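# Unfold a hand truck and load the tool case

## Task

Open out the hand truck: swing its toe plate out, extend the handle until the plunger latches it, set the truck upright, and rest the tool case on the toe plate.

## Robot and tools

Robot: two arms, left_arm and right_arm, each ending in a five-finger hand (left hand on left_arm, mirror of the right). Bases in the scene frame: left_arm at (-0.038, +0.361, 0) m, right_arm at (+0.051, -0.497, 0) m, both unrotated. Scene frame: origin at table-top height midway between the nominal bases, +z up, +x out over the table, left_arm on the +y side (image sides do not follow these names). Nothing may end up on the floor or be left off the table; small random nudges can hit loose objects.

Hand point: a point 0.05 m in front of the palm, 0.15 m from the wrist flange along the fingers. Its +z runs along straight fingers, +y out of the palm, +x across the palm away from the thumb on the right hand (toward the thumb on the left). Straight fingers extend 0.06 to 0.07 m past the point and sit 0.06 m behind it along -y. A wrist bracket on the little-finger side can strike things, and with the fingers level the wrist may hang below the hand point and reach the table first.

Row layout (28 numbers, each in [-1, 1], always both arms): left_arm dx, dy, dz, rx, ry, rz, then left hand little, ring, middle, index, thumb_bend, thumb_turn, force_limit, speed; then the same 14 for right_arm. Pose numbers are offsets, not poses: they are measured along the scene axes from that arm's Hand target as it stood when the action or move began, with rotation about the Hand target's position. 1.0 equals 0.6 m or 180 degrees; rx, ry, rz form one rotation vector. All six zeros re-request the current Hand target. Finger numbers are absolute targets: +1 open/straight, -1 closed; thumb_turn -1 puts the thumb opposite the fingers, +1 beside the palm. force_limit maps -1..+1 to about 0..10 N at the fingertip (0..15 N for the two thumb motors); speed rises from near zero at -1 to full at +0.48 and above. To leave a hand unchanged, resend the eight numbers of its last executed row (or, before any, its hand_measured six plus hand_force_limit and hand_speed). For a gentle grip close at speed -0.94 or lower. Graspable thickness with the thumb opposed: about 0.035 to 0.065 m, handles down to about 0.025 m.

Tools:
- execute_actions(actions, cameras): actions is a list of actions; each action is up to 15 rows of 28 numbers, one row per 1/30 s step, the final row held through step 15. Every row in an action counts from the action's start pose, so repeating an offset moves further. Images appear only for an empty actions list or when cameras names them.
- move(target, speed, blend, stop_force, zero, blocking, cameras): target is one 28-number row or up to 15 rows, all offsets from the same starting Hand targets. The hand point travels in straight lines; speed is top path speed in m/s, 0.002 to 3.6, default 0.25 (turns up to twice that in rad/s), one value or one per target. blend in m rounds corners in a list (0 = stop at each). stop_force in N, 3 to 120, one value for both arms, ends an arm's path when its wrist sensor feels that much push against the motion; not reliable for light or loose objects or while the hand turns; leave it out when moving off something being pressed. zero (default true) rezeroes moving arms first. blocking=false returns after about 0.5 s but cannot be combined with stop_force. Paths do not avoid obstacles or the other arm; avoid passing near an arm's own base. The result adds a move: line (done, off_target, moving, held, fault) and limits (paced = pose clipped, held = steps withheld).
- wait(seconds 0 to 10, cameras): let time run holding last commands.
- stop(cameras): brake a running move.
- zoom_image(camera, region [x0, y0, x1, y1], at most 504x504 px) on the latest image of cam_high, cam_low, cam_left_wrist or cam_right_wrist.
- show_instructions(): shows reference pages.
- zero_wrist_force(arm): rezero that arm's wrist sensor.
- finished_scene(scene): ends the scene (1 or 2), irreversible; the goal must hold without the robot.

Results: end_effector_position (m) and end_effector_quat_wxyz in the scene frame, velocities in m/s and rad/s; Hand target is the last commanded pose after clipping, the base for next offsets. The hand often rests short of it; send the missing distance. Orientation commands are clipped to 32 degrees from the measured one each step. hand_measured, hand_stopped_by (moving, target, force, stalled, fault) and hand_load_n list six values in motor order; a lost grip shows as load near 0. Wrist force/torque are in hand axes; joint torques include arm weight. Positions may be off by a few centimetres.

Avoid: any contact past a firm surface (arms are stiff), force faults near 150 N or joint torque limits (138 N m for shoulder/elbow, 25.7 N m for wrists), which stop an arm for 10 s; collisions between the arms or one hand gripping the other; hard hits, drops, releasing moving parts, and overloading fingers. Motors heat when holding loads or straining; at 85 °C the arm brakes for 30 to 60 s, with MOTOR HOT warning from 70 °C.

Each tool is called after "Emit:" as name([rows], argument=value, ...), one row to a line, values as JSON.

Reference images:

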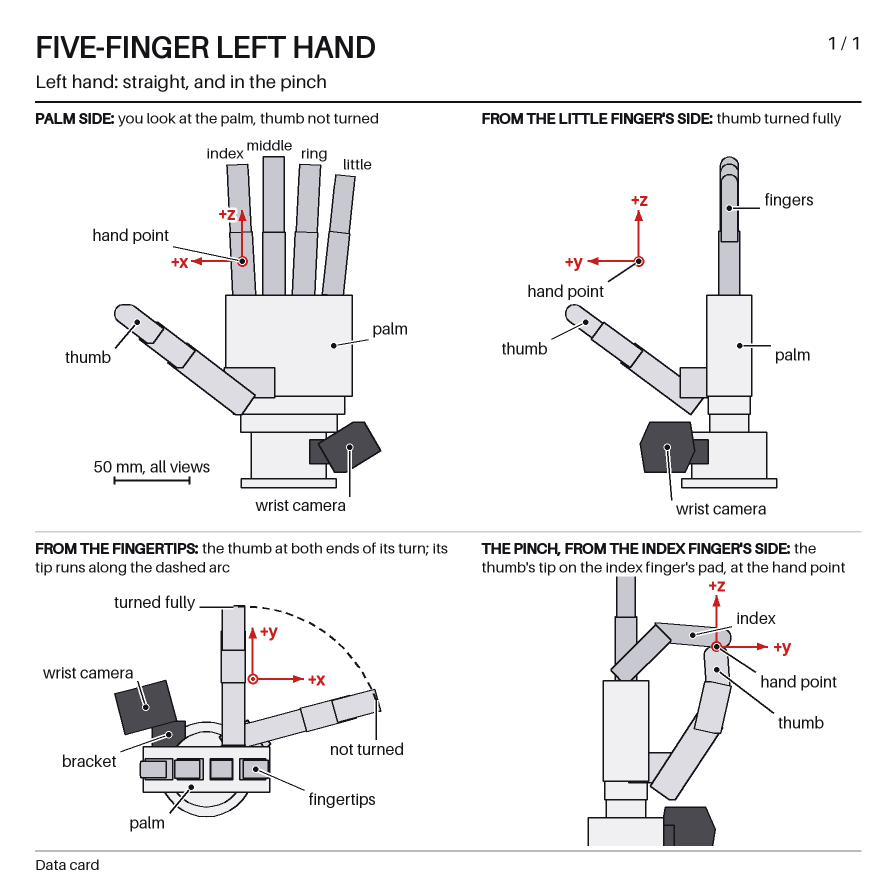

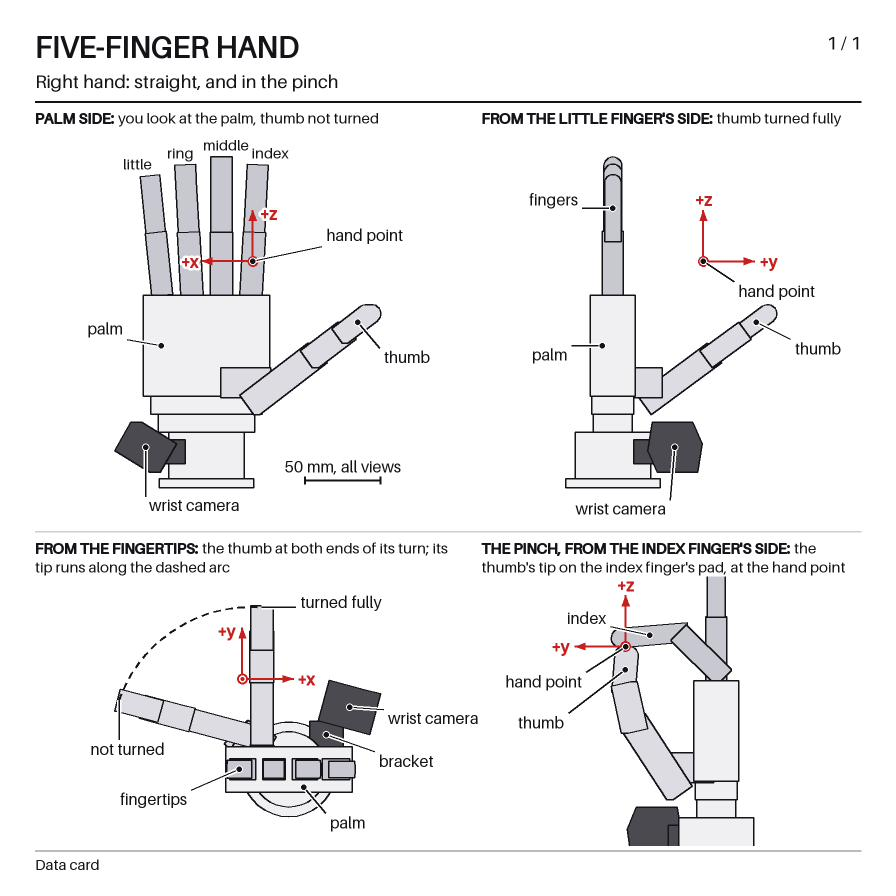

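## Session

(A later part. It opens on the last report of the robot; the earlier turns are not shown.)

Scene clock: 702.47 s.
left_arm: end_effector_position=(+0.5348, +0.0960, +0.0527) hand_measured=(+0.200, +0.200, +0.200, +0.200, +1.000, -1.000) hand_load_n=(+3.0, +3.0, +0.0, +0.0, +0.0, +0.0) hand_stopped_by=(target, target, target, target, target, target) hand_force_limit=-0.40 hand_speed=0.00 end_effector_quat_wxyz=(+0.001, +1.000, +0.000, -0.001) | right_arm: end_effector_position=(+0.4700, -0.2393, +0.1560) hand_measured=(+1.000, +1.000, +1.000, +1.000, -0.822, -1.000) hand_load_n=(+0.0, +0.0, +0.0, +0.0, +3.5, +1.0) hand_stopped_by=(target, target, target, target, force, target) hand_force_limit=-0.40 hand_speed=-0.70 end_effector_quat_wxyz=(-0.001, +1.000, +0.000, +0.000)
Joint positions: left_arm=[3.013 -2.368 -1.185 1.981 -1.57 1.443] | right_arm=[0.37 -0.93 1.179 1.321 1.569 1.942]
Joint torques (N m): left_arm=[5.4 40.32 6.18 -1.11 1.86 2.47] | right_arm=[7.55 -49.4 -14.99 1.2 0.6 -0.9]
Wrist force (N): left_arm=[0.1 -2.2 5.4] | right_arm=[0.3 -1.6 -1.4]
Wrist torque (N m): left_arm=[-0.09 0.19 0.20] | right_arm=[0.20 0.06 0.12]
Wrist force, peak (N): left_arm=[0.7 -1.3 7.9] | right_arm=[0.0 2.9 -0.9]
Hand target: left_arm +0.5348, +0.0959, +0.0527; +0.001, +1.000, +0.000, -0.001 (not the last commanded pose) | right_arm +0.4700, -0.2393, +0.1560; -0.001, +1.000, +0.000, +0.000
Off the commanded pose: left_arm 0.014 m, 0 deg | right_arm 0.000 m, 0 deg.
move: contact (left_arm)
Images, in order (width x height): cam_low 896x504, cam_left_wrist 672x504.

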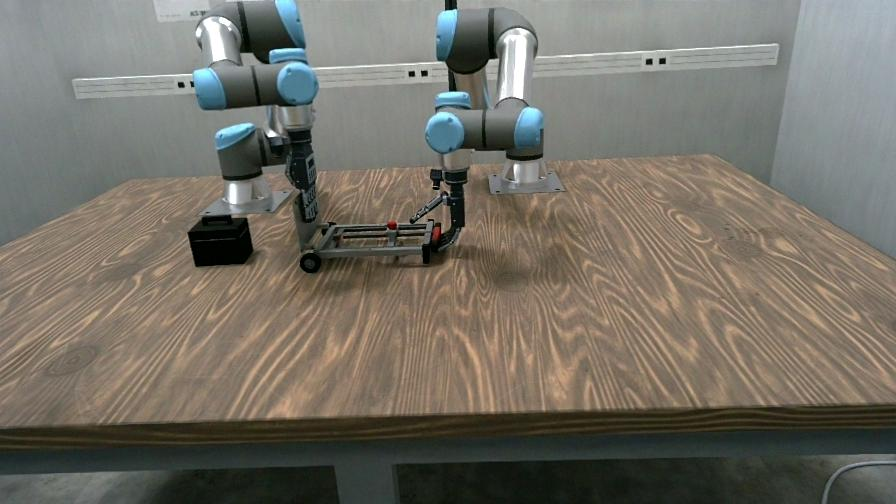

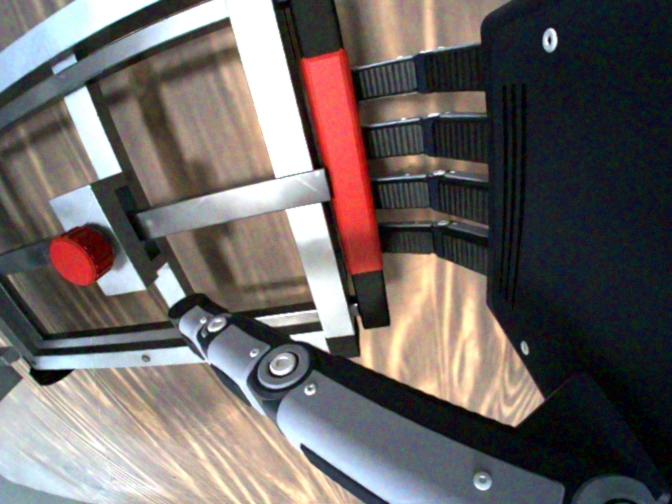

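Emit:
execute_actions([
  [[0,0,0,0,0,0,0.2,0.2,0.2,0.2,-0.6,-1,-0.3,-0.7,0,0,0,0,0,0,1,1,1,1,-1,-1,-0.4,-0.7]],
])

Emit:
wait(seconds=1.5, cameras=["cam_left_wrist","cam_low"])

Emit:
zoom_image(camera="cam_low", region=[360, 150, 500, 290])

Scene clock: 711.80 s.
left_arm: end_effector_position=(+0.5348, +0.0959, +0.0527) hand_measured=(+0.200, +0.200, +0.200, +0.200, -0.456, -1.000) hand_load_n=(+3.0, +2.5, +0.0, +0.0, +0.0, +0.0) hand_stopped_by=(target, target, target, target, moving, target) hand_force_limit=-0.30 hand_speed=-0.70 end_effector_quat_wxyz=(+0.001, +1.000, +0.000, -0.001) | right_arm: end_effector_position=(+0.4700, -0.2393, +0.1560) hand_measured=(+1.000, +1.000, +1.000, +1.000, -0.822, -1.000) hand_load_n=(+0.0, +0.0, +0.0, +0.0, +3.5, +0.5) hand_stopped_by=(target, target, target, target, force, target) hand_force_limit=-0.40 hand_speed=-0.70 end_effector_quat_wxyz=(-0.001, +1.000, +0.000, +0.000)
Joint positions: left_arm=[3.013 -2.368 -1.185 1.981 -1.57 1.443] | right_arm=[0.37 -0.93 1.179 1.321 1.569 1.942]
Joint torques (N m): left_arm=[-9.71 40.08 8.3 -1.62 1.85 0.91] | right_arm=[6.1 -49.73 -15.15 2.73 0.51 -0.98]
Wrist force (N): left_arm=[0.0 -2.2 5.5] | right_arm=[0.6 -1.6 -1.0]
Wrist torque (N m): left_arm=[-0.11 0.20 0.19] | right_arm=[0.18 0.01 0.13]
Wrist force, peak (N): left_arm=[-0.1 -2.4 5.8] | right_arm=[0.4 -1.9 -1.5]
Hand target: left_arm +0.5348, +0.0959, +0.0527; +0.001, +1.000, +0.000, -0.001 | right_arm +0.4700, -0.2393, +0.1560; -0.001, +1.000, +0.000, +0.000
Off the commanded pose: left_arm 0.000 m, 0 deg | right_arm 0.000 m, 0 deg.
not at rest: the robot was still moving 3 seconds after this call's last action.

Scene clock: 713.30 s.
left_arm: end_effector_position=(+0.5348, +0.0959, +0.0527) hand_measured=(+0.200, +0.200, +0.200, +0.200, -0.600, -1.000) hand_load_n=(+3.5, +3.0, +0.0, +0.0, +0.0, +0.0) hand_stopped_by=(target, target, target, target, target, target) hand_force_limit=-0.30 hand_speed=-0.70 end_effector_quat_wxyz=(+0.001, +1.000, +0.000, -0.001) | right_arm: end_effector_position=(+0.4700, -0.2393, +0.1560) hand_measured=(+1.000, +1.000, +1.000, +1.000, -0.822, -1.000) hand_load_n=(+0.0, +0.0, +0.0, +0.5, +3.5, +0.5) hand_stopped_by=(target, target, target, target, force, target) hand_force_limit=-0.40 hand_speed=-0.70 end_effector_quat_wxyz=(-0.001, +1.000, +0.000, +0.000)
Joint positions: left_arm=[3.013 -2.368 -1.185 1.981 -1.57 1.443] | right_arm=[0.37 -0.93 1.179 1.321 1.569 1.942]
Joint torques (N m): left_arm=[-9.91 40.34 8.91 -1.79 1.84 0.59] | right_arm=[6.57 -49.77 -15.17 2.94 0.53 -0.98]
Wrist force (N): left_arm=[0.0 -2.0 5.3] | right_arm=[0.2 -1.6 -1.4]
Wrist torque (N m): left_arm=[-0.08 0.19 0.19] | right_arm=[0.20 0.07 0.11]
Wrist force, peak (N): left_arm=[-0.1 -2.5 5.9] | right_arm=[0.5 -1.8 -1.5]
Hand target: left_arm +0.5348, +0.0959, +0.0527; +0.001, +1.000, +0.000, -0.001 | right_arm +0.4700, -0.2393, +0.1560; -0.001, +1.000, +0.000, +0.000
Off the commanded pose: left_arm 0.000 m, 0 deg | right_arm 0.000 m, 0 deg.
wait: 1.50 s; at rest by 0.47 s
Images, in order (width x height): cam_low 896x504, cam_left_wrist 672x504.

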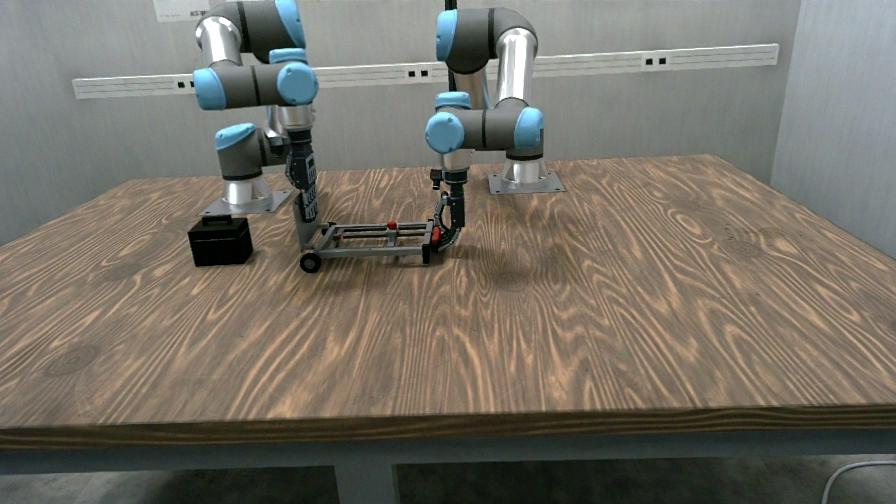

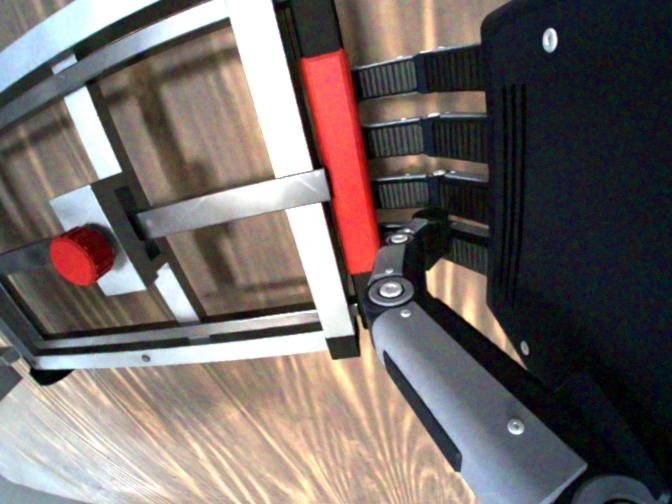

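Scaled by 3.600.

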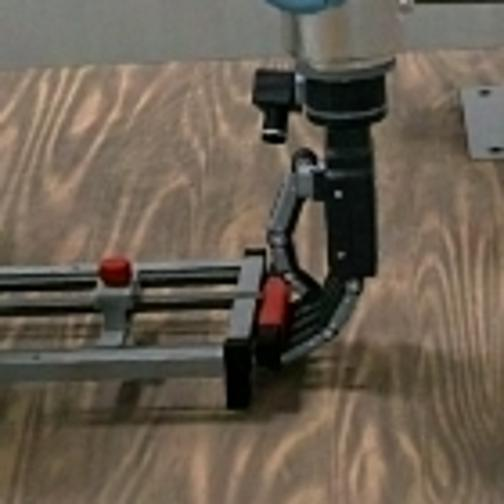

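Emit:
execute_actions([
  [[0,0,0,0,0,0,0.2,0.2,0.2,0.2,0.7,-1,-0.4,0,0,0,0,0,0,0,1,1,1,1,-1,-1,-0.4,-0.7]],
])

Emit:
move([
  [0,0,-0.008,0,0,0,0.2,0.2,0.2,0.2,0.7,-1,-0.4,0,0,0,0,0,0,0,1,1,1,1,-1,-1,-0.4,-0.7],
], speed=0.04)

Emit:
execute_actions([
  [[0,0,0,0,0,0,0.2,0.2,0.2,0.2,-0.6,-1,-0.3,-0.6,0,0,0,0,0,0,1,1,1,1,-1,-1,-0.4,-0.7]],
])

Emit:
wait(seconds=0.5, cameras=["cam_left_wrist","cam_low"])

Emit:
zoom_image(camera="cam_low", region=[360, 150, 500, 290])

Scene clock: 724.83 s.
left_arm: end_effector_position=(+0.5348, +0.0959, +0.0527) hand_measured=(+0.200, +0.200, +0.200, +0.200, +0.700, -1.000) hand_load_n=(+3.0, +3.0, +0.0, +0.0, +0.0, +0.0) hand_stopped_by=(target, target, target, target, target, target) hand_force_limit=-0.40 hand_speed=0.00 end_effector_quat_wxyz=(+0.001, +1.000, +0.000, -0.001) | right_arm: end_effector_position=(+0.4700, -0.2393, +0.1560) hand_measured=(+1.000, +1.000, +1.000, +1.000, -0.822, -1.000) hand_load_n=(+0.0, +0.0, +0.0, +0.5, +3.5, +1.0) hand_stopped_by=(target, target, target, target, force, target) hand_force_limit=-0.40 hand_speed=-0.70 end_effector_quat_wxyz=(-0.001, +1.000, +0.000, +0.000)
Joint positions: left_arm=[3.013 -2.368 -1.185 1.981 -1.57 1.443] | right_arm=[0.37 -0.93 1.179 1.321 1.569 1.942]
Joint torques (N m): left_arm=[-10.04 40.16 11.34 -2.32 1.94 -0.35] | right_arm=[6.45 -49.39 -15.26 3.63 0.43 -0.79]
Wrist force (N): left_arm=[-0.1 -1.9 5.5] | right_arm=[0.6 -1.8 -1.4]
Wrist torque (N m): left_arm=[-0.08 0.21 0.18] | right_arm=[0.17 0.01 0.13]
Wrist force, peak (N): left_arm=[0.0 -2.2 5.9] | right_arm=[0.5 -2.0 -1.3]
Hand target: left_arm +0.5348, +0.0959, +0.0527; +0.001, +1.000, +0.000, -0.001 | right_arm +0.4700, -0.2393, +0.1560; -0.001, +1.000, +0.000, +0.000
Off the commanded pose: left_arm 0.000 m, 0 deg | right_arm 0.000 m, 0 deg.

Scene clock: 725.57 s.
left_arm: end_effector_position=(+0.5348, +0.0959, +0.0481) hand_measured=(+0.200, +0.200, +0.200, +0.200, +0.700, -1.000) hand_load_n=(+0.0, +0.0, +0.0, +0.0, +0.0, +0.0) hand_stopped_by=(target, target, target, target, target, target) hand_force_limit=-0.40 hand_speed=0.00 end_effector_quat_wxyz=(+0.001, +1.000, +0.000, -0.001) | right_arm: end_effector_position=(+0.4700, -0.2393, +0.1560) hand_measured=(+1.000, +1.000, +1.000, +1.000, -0.822, -1.000) hand_load_n=(+0.0, +0.0, +0.0, +0.0, +3.5, +0.5) hand_stopped_by=(target, target, target, target, force, target) hand_force_limit=-0.40 hand_speed=-0.70 end_effector_quat_wxyz=(-0.001, +1.000, +0.000, +0.000)
Joint positions: left_arm=[3.013 -2.372 -1.189 1.99 -1.57 1.443] | right_arm=[0.37 -0.93 1.179 1.321 1.569 1.942]
Joint torques (N m): left_arm=[-9.23 39.73 3.86 -0.71 1.75 -0.64] | right_arm=[5.6 -49.72 -15.39 3.51 0.54 -0.89]
Wrist force (N): left_arm=[0.0 0.7 -0.4] | right_arm=[0.5 -1.7 -1.1]
Wrist torque (N m): left_arm=[0.06 -0.11 0.04] | right_arm=[0.18 0.03 0.13]
Wrist force, peak (N): left_arm=[0.1 -2.4 5.6] | right_arm=[0.1 -2.0 -1.1]
Hand target: left_arm +0.5348, +0.0959, +0.0479; +0.001, +1.000, +0.000, -0.001 | right_arm +0.4700, -0.2393, +0.1560; -0.001, +1.000, +0.000, +0.000
Off the commanded pose: left_arm 0.000 m, 0 deg | right_arm 0.000 m, 0 deg.
move: done

Scene clock: 728.13 s.
left_arm: end_effector_position=(+0.5348, +0.0959, +0.0479) hand_measured=(+0.200, +0.200, +0.200, +0.200, -0.600, -1.000) hand_load_n=(+0.0, +0.0, +0.0, +0.0, +0.0, +0.0) hand_stopped_by=(target, target, target, target, target, target) hand_force_limit=-0.30 hand_speed=-0.60 end_effector_quat_wxyz=(+0.001, +1.000, +0.000, -0.001) | right_arm: end_effector_position=(+0.4700, -0.2393, +0.1560) hand_measured=(+1.000, +1.000, +1.000, +1.000, -0.822, -1.000) hand_load_n=(+0.0, +0.0, +0.0, +0.5, +3.5, +0.5) hand_stopped_by=(target, target, target, target, force, target) hand_force_limit=-0.40 hand_speed=-0.70 end_effector_quat_wxyz=(-0.001, +1.000, +0.000, +0.000)
Joint positions: left_arm=[3.013 -2.373 -1.189 1.99 -1.57 1.443] | right_arm=[0.37 -0.93 1.179 1.321 1.569 1.942]
Joint torques (N m): left_arm=[-2.53 42.38 5.91 -0.79 -2.59 -1.19] | right_arm=[5.41 -49.84 -15.34 3.57 0.53 -0.93]
Wrist force (N): left_arm=[-0.2 0.6 -0.2] | right_arm=[0.3 -1.5 -0.9]
Wrist torque (N m): left_arm=[0.02 -0.08 0.03] | right_arm=[0.18 0.05 0.12]
Wrist force, peak (N): left_arm=[0.2 2.7 -9.4] | right_arm=[0.6 -1.8 -1.4]
Hand target: left_arm +0.5348, +0.0959, +0.0479; +0.001, +1.000, +0.000, -0.001 | right_arm +0.4700, -0.2393, +0.1560; -0.001, +1.000, +0.000, +0.000
Off the commanded pose: left_arm 0.000 m, 0 deg | right_arm 0.000 m, 0 deg.

Scene clock: 728.63 s.
left_arm: end_effector_position=(+0.5348, +0.0959, +0.0479) hand_measured=(+0.200, +0.200, +0.200, +0.200, -0.600, -1.000) hand_load_n=(+0.0, +0.0, +0.0, +0.0, +0.0, +0.0) hand_stopped_by=(target, target, target, target, target, target) hand_force_limit=-0.30 hand_speed=-0.60 end_effector_quat_wxyz=(+0.001, +1.000, +0.000, -0.001) | right_arm: end_effector_position=(+0.4700, -0.2393, +0.1560) hand_measured=(+1.000, +1.000, +1.000, +1.000, -0.822, -1.000) hand_load_n=(+0.0, +0.0, +0.0, +0.0, +3.5, +0.5) hand_stopped_by=(target, target, target, target, force, target) hand_force_limit=-0.40 hand_speed=-0.70 end_effector_quat_wxyz=(-0.001, +1.000, +0.000, +0.000)
Joint positions: left_arm=[3.013 -2.373 -1.189 1.99 -1.57 1.443] | right_arm=[0.37 -0.93 1.179 1.321 1.569 1.942]
Joint torques (N m): left_arm=[-1.06 44.41 5.77 -0.8 -2.66 -1.27] | right_arm=[5.97 -49.37 -15.72 3.57 0.48 -0.87]
Wrist force (N): left_arm=[0.1 0.7 -0.4] | right_arm=[0.3 -1.6 -0.9]
Wrist torque (N m): left_arm=[0.06 -0.13 0.05] | right_arm=[0.17 0.05 0.11]
Wrist force, peak (N): left_arm=[0.0 0.8 -0.7] | right_arm=[0.5 -1.7 -1.3]
Hand target: left_arm +0.5348, +0.0959, +0.0479; +0.001, +1.000, +0.000, -0.001 | right_arm +0.4700, -0.2393, +0.1560; -0.001, +1.000, +0.000, +0.000
Off the commanded pose: left_arm 0.000 m, 0 deg | right_arm 0.000 m, 0 deg.
wait: 0.50 s; at rest by 0.17 s
Images, in order (width x height): cam_low 896x504, cam_left_wrist 672x504.

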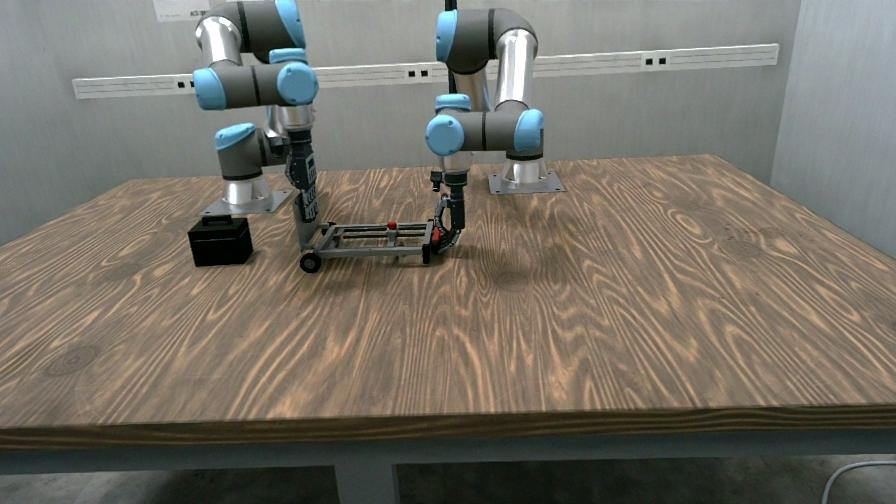

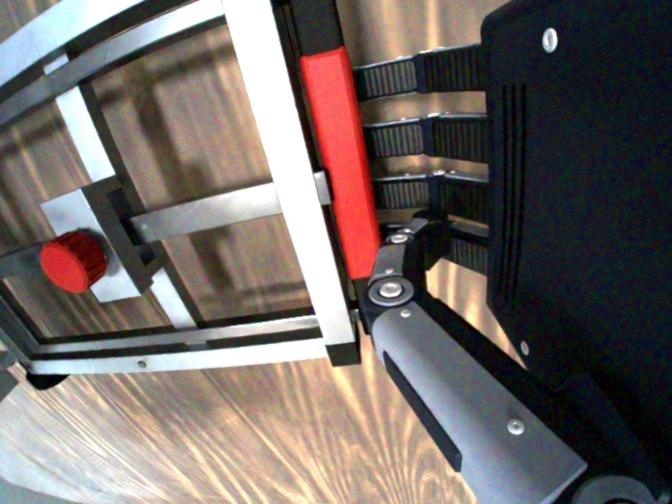

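Scaled by 3.600.

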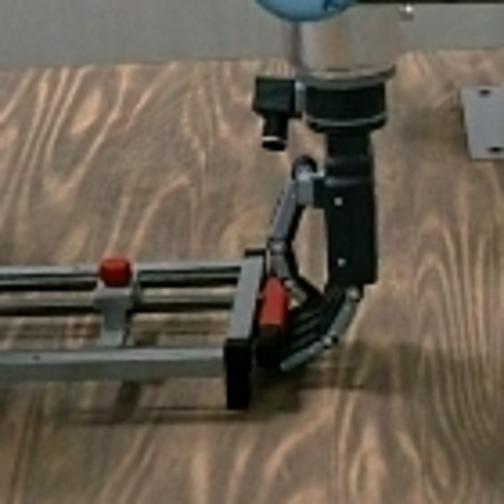

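Emit:
execute_actions([
  [[0,0,0,0,0,0,0.3,0.3,0.3,0.3,-0.6,-1,-0.3,0,0,0,0,0,0,0,1,1,1,1,-1,-1,-0.4,-0.7]],
])

Emit:
move([
  [0,0.002,0.010,0,0,0,0.3,0.3,0.3,0.3,0.0,-1,-0.3,-0.4,0,0,0,0,0,0,1,1,1,1,-1,-1,-0.4,-0.7],
], speed=0.04)

Emit:
wait(seconds=0.5, cameras=["cam_left_wrist","cam_low"])

Emit:
zoom_image(camera="cam_low", region=[400, 180, 480, 260])

Scene clock: 743.13 s.
left_arm: end_effector_position=(+0.5348, +0.0960, +0.0479) hand_measured=(+0.300, +0.300, +0.298, +0.300, -0.600, -1.000) hand_load_n=(+0.0, +0.0, -4.5, +0.0, +0.0, +0.0) hand_stopped_by=(target, target, target, target, target, target) hand_force_limit=-0.30 hand_speed=0.00 end_effector_quat_wxyz=(+0.001, +1.000, +0.000, -0.001) | right_arm: end_effector_position=(+0.4700, -0.2393, +0.1560) hand_measured=(+1.000, +1.000, +1.000, +1.000, -0.822, -1.000) hand_load_n=(+0.0, +0.0, +0.0, +0.0, +3.5, +0.5) hand_stopped_by=(target, target, target, target, force, target) hand_force_limit=-0.40 hand_speed=-0.70 end_effector_quat_wxyz=(-0.001, +1.000, +0.000, +0.000)
Joint positions: left_arm=[3.013 -2.373 -1.189 1.99 -1.57 1.443] | right_arm=[0.37 -0.93 1.179 1.321 1.569 1.942]
Joint torques (N m): left_arm=[9.47 53.63 6.77 -1.02 -1.64 -2.2] | right_arm=[5.27 -49.58 -15.8 3.64 0.51 -0.82]
Wrist force (N): left_arm=[0.3 2.8 -4.6] | right_arm=[0.3 -1.6 -1.3]
Wrist torque (N m): left_arm=[0.06 -0.22 0.00] | right_arm=[0.19 0.05 0.12]
Wrist force, peak (N): left_arm=[0.4 3.3 -4.9] | right_arm=[0.3 -1.8 -1.3]
Hand target: left_arm +0.5348, +0.0959, +0.0479; +0.001, +1.000, +0.000, -0.001 | right_arm +0.4700, -0.2393, +0.1560; -0.001, +1.000, +0.000, +0.000
Off the commanded pose: left_arm 0.000 m, 0 deg | right_arm 0.000 m, 0 deg.

Scene clock: 744.10 s.
left_arm: end_effector_position=(+0.5348, +0.0971, +0.0539) hand_measured=(+0.300, +0.300, +0.298, +0.300, +0.000, -1.000) hand_load_n=(+0.0, +0.0, +0.0, +0.0, +0.0, +0.0) hand_stopped_by=(target, target, target, target, target, target) hand_force_limit=-0.30 hand_speed=-0.40 end_effector_quat_wxyz=(+0.001, +1.000, +0.000, -0.001) | right_arm: end_effector_position=(+0.4700, -0.2393, +0.1560) hand_measured=(+1.000, +1.000, +1.000, +1.000, -0.822, -1.000) hand_load_n=(+0.0, +0.0, +0.0, +0.0, +3.5, +0.5) hand_stopped_by=(target, target, target, target, force, target) hand_force_limit=-0.40 hand_speed=-0.70 end_effector_quat_wxyz=(-0.001, +1.000, +0.000, +0.000)
Joint positions: left_arm=[3.015 -2.366 -1.186 1.98 -1.57 1.445] | right_arm=[0.37 -0.93 1.179 1.321 1.569 1.942]
Joint torques (N m): left_arm=[9.32 56.75 27.58 -4.55 -0.55 2.75] | right_arm=[5.13 -49.83 -15.11 3.71 0.48 -0.79]
Wrist force (N): left_arm=[0.4 0.6 -0.5] | right_arm=[0.3 -1.5 -1.3]
Wrist torque (N m): left_arm=[0.04 -0.19 0.07] | right_arm=[0.21 0.06 0.12]
Wrist force, peak (N): left_arm=[0.4 2.7 -4.7] | right_arm=[0.6 -1.6 -1.3]
Hand target: left_arm +0.5348, +0.0971, +0.0539; +0.001, +1.000, +0.000, -0.001 | right_arm +0.4700, -0.2393, +0.1560; -0.001, +1.000, +0.000, +0.000
Off the commanded pose: left_arm 0.000 m, 0 deg | right_arm 0.000 m, 0 deg.
move: done

Scene clock: 744.60 s.
left_arm: end_effector_position=(+0.5348, +0.0972, +0.0539) hand_measured=(+0.300, +0.300, +0.298, +0.300, +0.000, -1.000) hand_load_n=(+0.0, +0.0, +0.0, +0.0, +0.0, +0.0) hand_stopped_by=(target, target, target, target, target, target) hand_force_limit=-0.30 hand_speed=-0.40 end_effector_quat_wxyz=(+0.001, +1.000, +0.000, -0.001) | right_arm: end_effector_position=(+0.4700, -0.2393, +0.1560) hand_measured=(+1.000, +1.000, +1.000, +1.000, -0.822, -1.000) hand_load_n=(+0.0, +0.0, +0.0, +0.0, +4.0, +0.5) hand_stopped_by=(target, target, target, target, force, target) hand_force_limit=-0.40 hand_speed=-0.70 end_effector_quat_wxyz=(-0.001, +1.000, +0.000, +0.000)
Joint positions: left_arm=[3.015 -2.366 -1.186 1.979 -1.57 1.445] | right_arm=[0.37 -0.93 1.179 1.321 1.569 1.942]
Joint torques (N m): left_arm=[9.73 56.37 27.15 -4.45 0 2.8] | right_arm=[4.97 -49.97 -15.77 3.6 0.48 -0.79]
Wrist force (N): left_arm=[0.3 0.6 -0.4] | right_arm=[0.2 -1.5 -1.2]
Wrist torque (N m): left_arm=[0.03 -0.16 0.07] | right_arm=[0.20 0.06 0.11]
Wrist force, peak (N): left_arm=[0.0 0.7 -0.6] | right_arm=[0.5 -1.8 -0.9]
Hand target: left_arm +0.5348, +0.0971, +0.0539; +0.001, +1.000, +0.000, -0.001 | right_arm +0.4700, -0.2393, +0.1560; -0.001, +1.000, +0.000, +0.000
Off the commanded pose: left_arm 0.000 m, 0 deg | right_arm 0.000 m, 0 deg.
wait: 0.50 s; at rest by 0.17 s
Images, in order (width x height): cam_low 896x504, cam_left_wrist 672x504.

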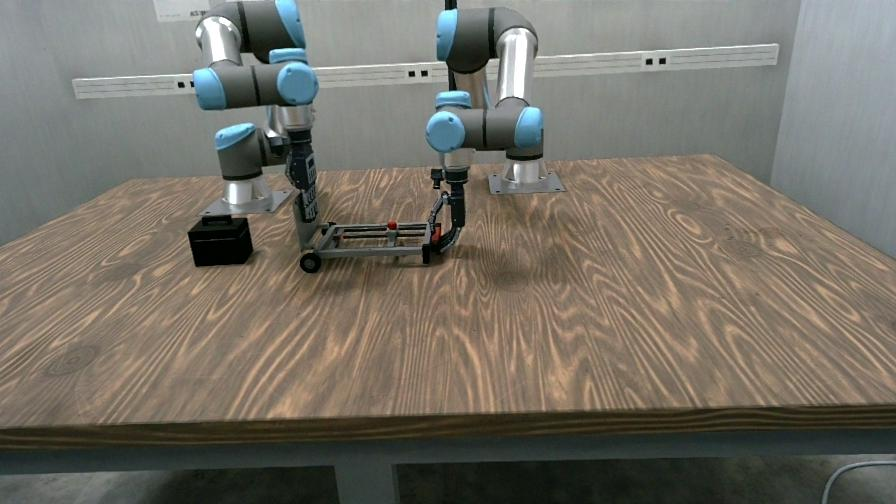

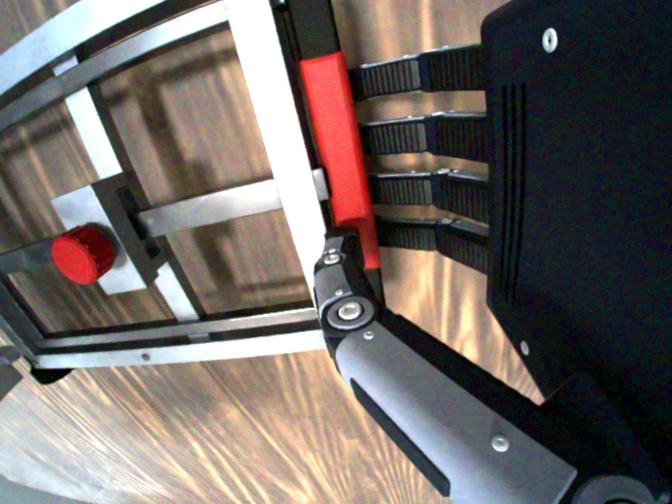

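Scaled by 6.300.

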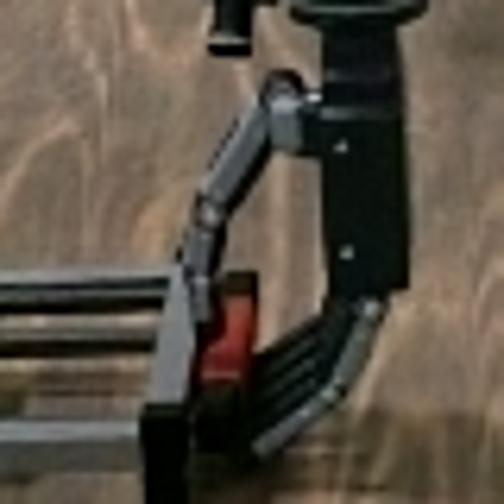

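Emit:
move([
  [0,0,-0.013,0,0,0,0.3,0.3,0.3,0.3,0.0,-1,-0.3,-0.4,0,0,0,0,0,0,1,1,1,1,-1,-1,-0.4,-0.7],
], speed=0.02, stop_force=5)

Emit:
execute_actions([
  [[0,0,0,0,0,0,-0.6,-0.6,-0.6,-0.6,0.0,-1,-0.2,-0.8,0,0,0,0,0,0,1,1,1,1,-1,-1,-0.4,-0.7]],
])

Emit:
wait(seconds=1.5, cameras=["cam_left_wrist","cam_low"])

Emit:
zoom_image(camera="cam_low", region=[400, 180, 480, 260])

Scene clock: 756.40 s.
left_arm: end_effector_position=(+0.5348, +0.0972, +0.0482) hand_measured=(+0.300, +0.300, +0.298, +0.300, +0.000, -1.000) hand_load_n=(+0.0, +0.0, -2.0, +0.0, +0.0, +0.0) hand_stopped_by=(target, target, target, target, target, target) hand_force_limit=-0.30 hand_speed=-0.40 end_effector_quat_wxyz=(+0.001, +1.000, +0.000, -0.001) | right_arm: end_effector_position=(+0.4700, -0.2393, +0.1560) hand_measured=(+1.000, +1.000, +1.000, +1.000, -0.822, -1.000) hand_load_n=(+0.0, +0.0, +0.0, +0.0, +3.5, +1.0) hand_stopped_by=(target, target, target, target, force, target) hand_force_limit=-0.40 hand_speed=-0.70 end_effector_quat_wxyz=(-0.001, +1.000, +0.000, +0.000)
Joint positions: left_arm=[3.015 -2.371 -1.191 1.99 -1.57 1.445] | right_arm=[0.37 -0.93 1.179 1.321 1.569 1.942]
Joint torques (N m): left_arm=[-7.55 55.19 26.33 -3.91 1.96 2.63] | right_arm=[4.26 -49.41 -16.33 3.67 0.51 -0.67]
Wrist force (N): left_arm=[-0.7 0.1 -3.6] | right_arm=[0.3 -1.6 -1.2]
Wrist torque (N m): left_arm=[0.07 -0.23 0.06] | right_arm=[0.17 0.05 0.12]
Wrist force, peak (N): left_arm=[-0.5 -5.6 -11.4] | right_arm=[0.6 -1.8 -1.2]
Hand target: left_arm +0.5348, +0.0971, +0.0482; +0.001, +1.000, +0.000, -0.001 (not the last commanded pose) | right_arm +0.4700, -0.2393, +0.1560; -0.001, +1.000, +0.000, +0.000
Off the commanded pose: left_arm 0.002 m, 0 deg | right_arm 0.000 m, 0 deg.
move: contact (left_arm)

Scene clock: 757.13 s.
left_arm: end_effector_position=(+0.5348, +0.0972, +0.0482) hand_measured=(+0.062, +0.064, +0.062, +0.046, +0.000, -1.000) hand_load_n=(+5.0, +5.0, +3.0, +10.5, +3.0, +0.0) hand_stopped_by=(force, force, force, force, target, target) hand_force_limit=-0.20 hand_speed=-0.80 end_effector_quat_wxyz=(+0.001, +1.000, +0.000, -0.001) | right_arm: end_effector_position=(+0.4700, -0.2393, +0.1560) hand_measured=(+1.000, +1.000, +1.000, +1.000, -0.822, -1.000) hand_load_n=(+0.0, +0.0, +0.0, +0.0, +3.0, +0.5) hand_stopped_by=(target, target, target, target, force, target) hand_force_limit=-0.40 hand_speed=-0.70 end_effector_quat_wxyz=(-0.001, +1.000, +0.000, +0.000)
Joint positions: left_arm=[3.015 -2.371 -1.191 1.99 -1.57 1.445] | right_arm=[0.37 -0.93 1.179 1.321 1.569 1.942]
Joint torques (N m): left_arm=[-11.45 54.93 25.29 -3.92 2 2.38] | right_arm=[4.13 -49.87 -15.39 2.58 0.59 -0.76]
Wrist force (N): left_arm=[0.5 -8.6 6.5] | right_arm=[0.2 3.2 -2.5]
Wrist torque (N m): left_arm=[-0.45 0.24 0.30] | right_arm=[0.23 0.04 0.10]
Wrist force, peak (N): left_arm=[-0.2 -9.8 7.2] | right_arm=[0.1 3.3 -2.8]
Hand target: left_arm +0.5348, +0.0971, +0.0482; +0.001, +1.000, +0.000, -0.001 | right_arm +0.4700, -0.2393, +0.1560; -0.001, +1.000, +0.000, +0.000
Off the commanded pose: left_arm 0.000 m, 0 deg | right_arm 0.000 m, 0 deg.

Scene clock: 758.63 s.
left_arm: end_effector_position=(+0.5348, +0.0971, +0.0482) hand_measured=(+0.062, +0.064, +0.062, +0.046, +0.000, -1.000) hand_load_n=(+5.0, +5.0, +3.0, +10.5, +3.0, +0.0) hand_stopped_by=(force, force, force, force, target, target) hand_force_limit=-0.20 hand_speed=-0.80 end_effector_quat_wxyz=(+0.001, +1.000, +0.000, -0.001) | right_arm: end_effector_position=(+0.4700, -0.2393, +0.1560) hand_measured=(+1.000, +1.000, +1.000, +1.000, -0.822, -1.000) hand_load_n=(+0.0, +0.0, +0.0, +0.0, +3.0, +1.0) hand_stopped_by=(target, target, target, target, force, target) hand_force_limit=-0.40 hand_speed=-0.70 end_effector_quat_wxyz=(-0.001, +1.000, +0.000, +0.000)
Joint positions: left_arm=[3.015 -2.371 -1.191 1.99 -1.57 1.445] | right_arm=[0.37 -0.93 1.179 1.321 1.569 1.942]
Joint torques (N m): left_arm=[-13.14 55.11 23.52 -4.06 1.92 2.13] | right_arm=[4.53 -49.77 -15.22 0.56 0.4 -0.69]
Wrist force (N): left_arm=[0.5 -9.0 6.6] | right_arm=[0.1 3.0 -2.4]
Wrist torque (N m): left_arm=[-0.53 0.24 0.31] | right_arm=[0.19 0.06 0.09]
Wrist force, peak (N): left_arm=[0.5 -9.0 6.6] | right_arm=[0.0 3.4 -2.5]
Hand target: left_arm +0.5348, +0.0971, +0.0482; +0.001, +1.000, +0.000, -0.001 | right_arm +0.4700, -0.2393, +0.1560; -0.001, +1.000, +0.000, +0.000
Off the commanded pose: left_arm 0.000 m, 0 deg | right_arm 0.000 m, 0 deg.
wait: 1.50 s; at rest by 0.17 s
Images, in order (width x height): cam_low 896x504, cam_left_wrist 672x504.

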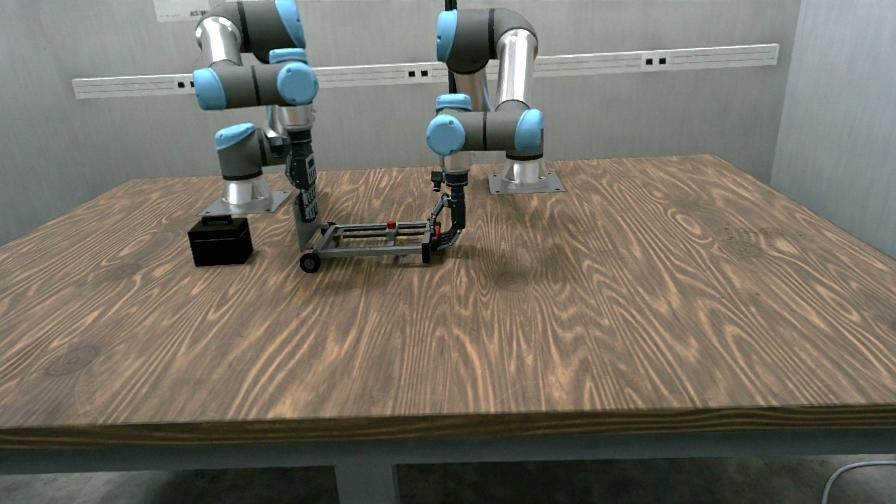

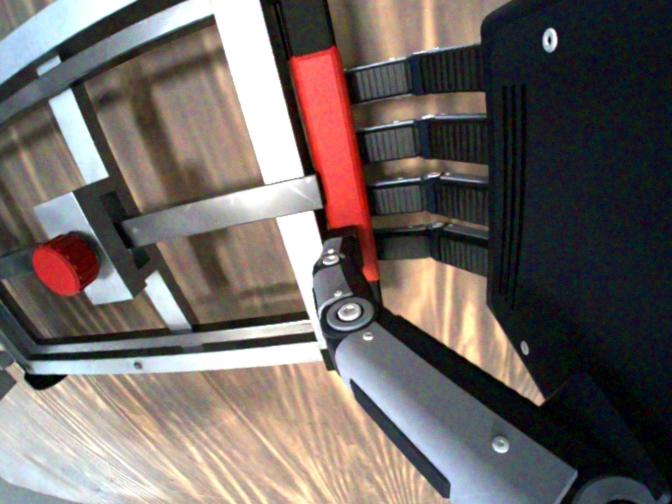

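Scaled by 6.300.

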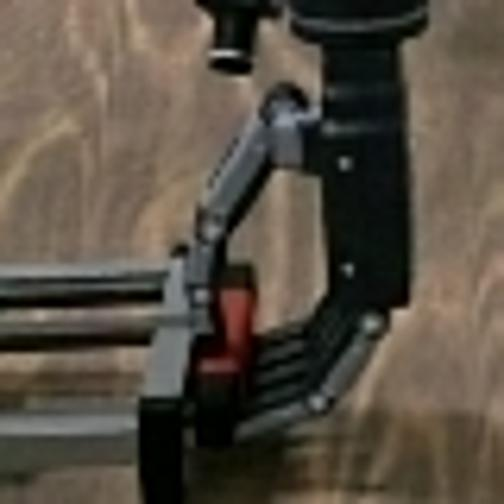

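Emit:
move([
  [0,0.0417,0,0,0,0,-0.6,-0.6,-0.6,-0.6,0.0,-1,-0.2,-0.8,0,0,0,0,0,0,1,1,1,1,-1,-1,-0.4,-0.7],
], speed=0.02, stop_force=22, cameras=["cam_left_wrist","cam_low"])

Emit:
zoom_image(camera="cam_low", region=[300, 150, 480, 270])

Scene clock: 769.37 s.
left_arm: end_effector_position=(+0.5348, +0.1222, +0.0482) hand_measured=(+0.062, +0.062, +0.060, +0.046, +0.000, -1.000) hand_load_n=(+0.0, +0.0, +0.0, +0.0, +0.0, +0.0) hand_stopped_by=(force, force, force, force, target, target) hand_force_limit=-0.20 hand_speed=-0.80 end_effector_quat_wxyz=(+0.001, +1.000, +0.000, -0.001) | right_arm: end_effector_position=(+0.4700, -0.2393, +0.1560) hand_measured=(+1.000, +1.000, +1.000, +1.000, -0.822, -1.000) hand_load_n=(+0.0, +0.0, +0.0, +0.0, +3.0, +1.0) hand_stopped_by=(target, target, target, target, force, target) hand_force_limit=-0.40 hand_speed=-0.70 end_effector_quat_wxyz=(-0.001, +1.000, +0.000, +0.000)
Joint positions: left_arm=[3.06 -2.352 -1.227 2.007 -1.57 1.489] | right_arm=[0.37 -0.93 1.179 1.321 1.569 1.942]
Joint torques (N m): left_arm=[9.57 55.66 4.85 -0.57 -0.42 2.75] | right_arm=[3.89 -49.58 -15.99 3.98 0.5 -0.53]
Wrist force (N): left_arm=[0.2 0.2 -0.5] | right_arm=[0.3 -1.5 0.5]
Wrist torque (N m): left_arm=[0.00 -0.14 0.06] | right_arm=[0.06 0.06 0.12]
Wrist force, peak (N): left_arm=[0.3 -8.9 6.8] | right_arm=[0.0 3.3 -2.8]
Hand target: left_arm +0.5348, +0.1222, +0.0482; +0.001, +1.000, +0.000, -0.001 | right_arm +0.4700, -0.2393, +0.1560; -0.001, +1.000, +0.000, +0.000
Off the commanded pose: left_arm 0.000 m, 0 deg | right_arm 0.000 m, 0 deg.
move: done
Images, in order (width x height): cam_low 896x504, cam_left_wrist 672x504.

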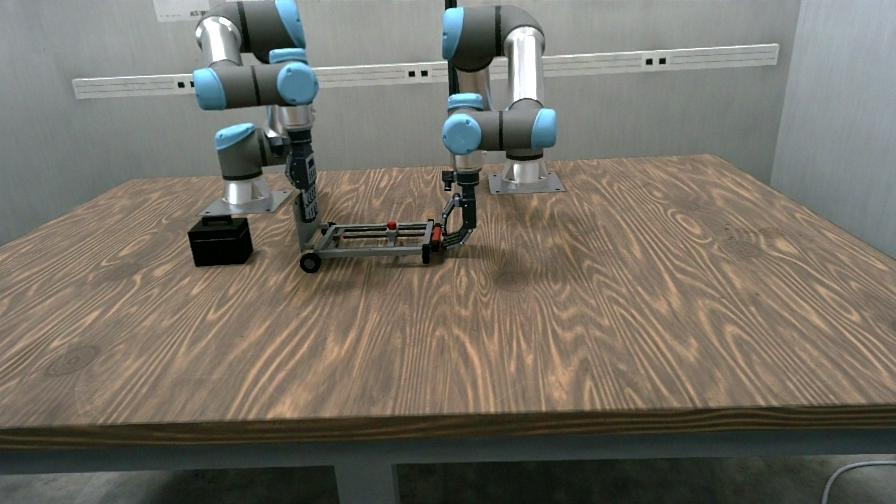

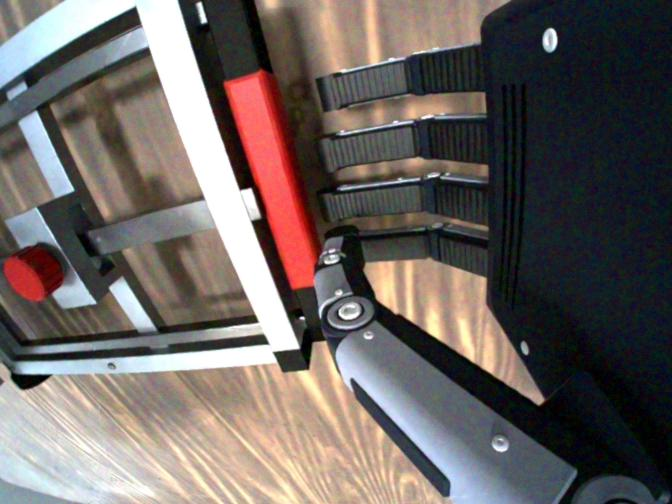

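Scaled by 2.800.

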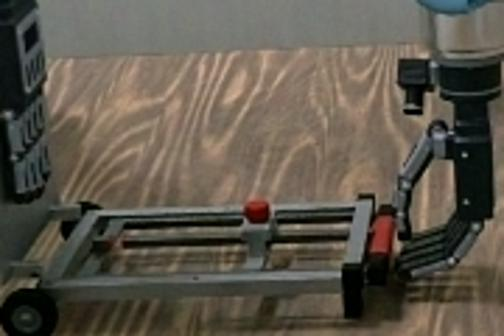

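Emit:
zoom_image(camera="cam_left_wrist", region=[100, 0, 380, 380])

Emit:
zoom_image(camera="cam_low", region=[400, 180, 480, 260])

Scaled by 1.326 from the camera's 672x504 image, which has a finer 960x720 frame.

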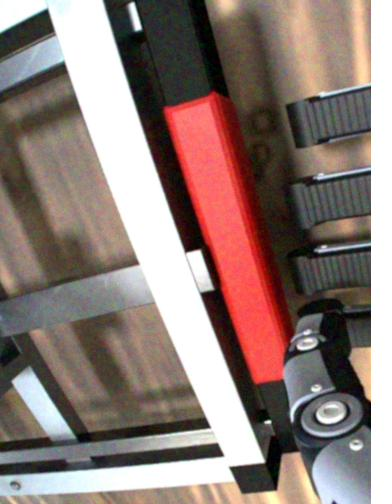

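Scaled by 6.300.

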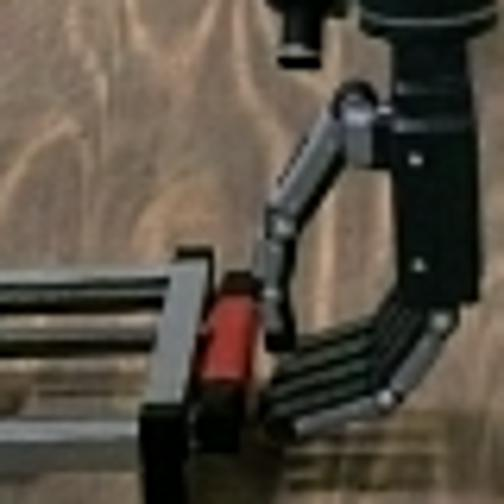

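Emit:
move([
  [0,0,0.015,0,0,0,0.4,0.4,0.4,0.4,0.0,-1,-0.2,-0.2,0,0,0,0,0,0,1,1,1,1,-1,-1,-0.4,-0.7],
  [0,-0.043,0.015,0,0,0,0.4,0.4,0.4,0.4,0.0,-1,-0.2,-0.2,0,0,0,0,0,0,1,1,1,1,-1,-1,-0.4,-0.7],
], speed=0.04, cameras=["cam_left_wrist","cam_low"])

Emit:
zoom_image(camera="cam_left_wrist", region=[100, 0, 380, 380])

Emit:
zoom_image(camera="cam_low", region=[400, 180, 480, 260])

Scene clock: 795.80 s.
left_arm: end_effector_position=(+0.5348, +0.0965, +0.0572) hand_measured=(+0.400, +0.400, +0.400, +0.400, +0.000, -1.000) hand_load_n=(+0.0, +0.0, +0.0, +0.0, +0.0, +0.0) hand_stopped_by=(target, target, target, target, target, target) hand_force_limit=-0.20 hand_speed=-0.20 end_effector_quat_wxyz=(+0.001, +1.000, +0.000, -0.001) | right_arm: end_effector_position=(+0.4700, -0.2393, +0.1560) hand_measured=(+1.000, +1.000, +1.000, +1.000, -0.822, -1.000) hand_load_n=(+0.5, +0.0, +0.0, +0.0, +3.0, +1.0) hand_stopped_by=(target, target, target, target, force, target) hand_force_limit=-0.40 hand_speed=-0.70 end_effector_quat_wxyz=(-0.001, +1.000, +0.000, +0.000)
Joint positions: left_arm=[3.014 -2.363 -1.182 1.973 -1.569 1.444] | right_arm=[0.37 -0.93 1.179 1.321 1.569 1.942]
Joint torques (N m): left_arm=[-9.4 39.23 25.93 -4.51 0.25 -2.72] | right_arm=[3.83 -49.35 -15.58 3.98 0.48 -0.5]
Wrist force (N): left_arm=[-0.3 0.7 -0.6] | right_arm=[0.4 -1.4 0.6]
Wrist torque (N m): left_arm=[0.07 -0.07 0.19] | right_arm=[0.08 0.04 0.12]
Wrist force, peak (N): left_arm=[-0.2 11.8 -14.7] | right_arm=[0.2 -1.8 0.6]
Hand target: left_arm +0.5348, +0.0964, +0.0572; +0.001, +1.000, +0.000, -0.001 | right_arm +0.4700, -0.2393, +0.1560; -0.001, +1.000, +0.000, +0.000
Off the commanded pose: left_arm 0.000 m, 0 deg | right_arm 0.000 m, 0 deg.
move: done
Images, in order (width x height): cam_low 896x504, cam_left_wrist 672x504.

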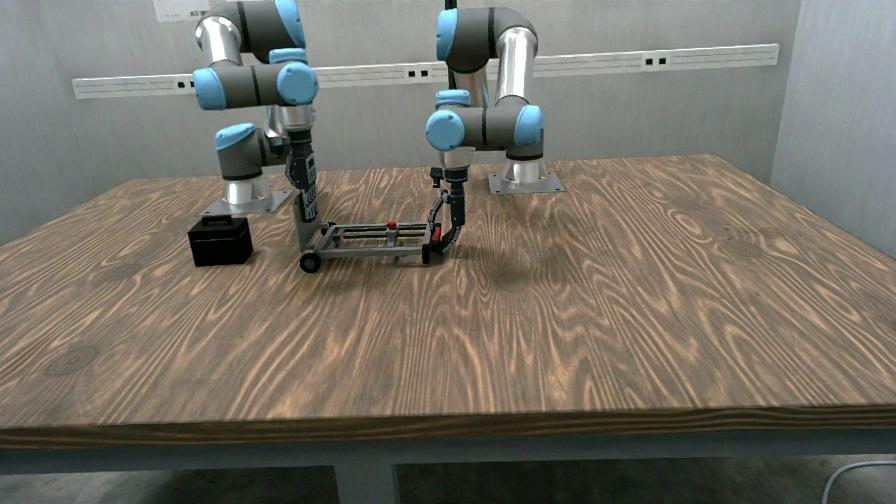

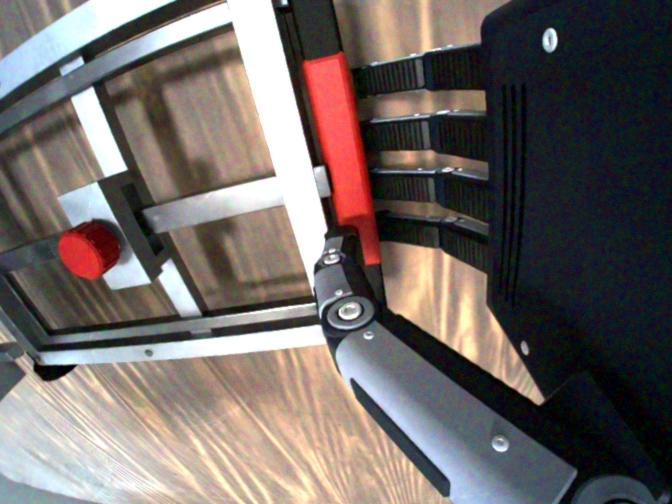

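Scaled by 1.326 from the camera's 672x504 image, which has a finer 960x720 frame.

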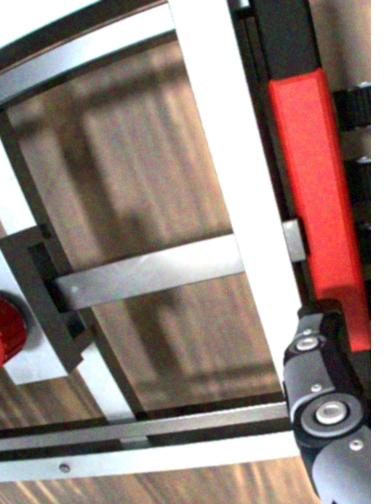

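Scaled by 6.300.

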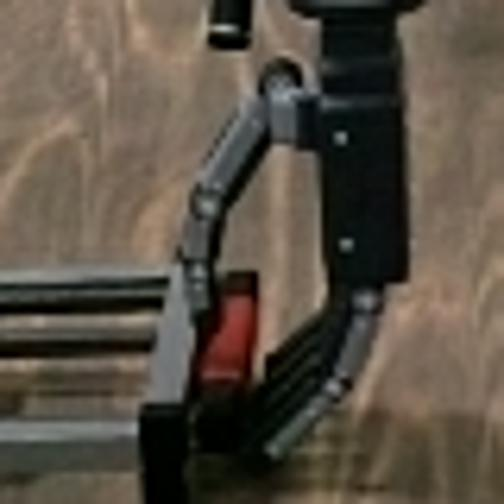

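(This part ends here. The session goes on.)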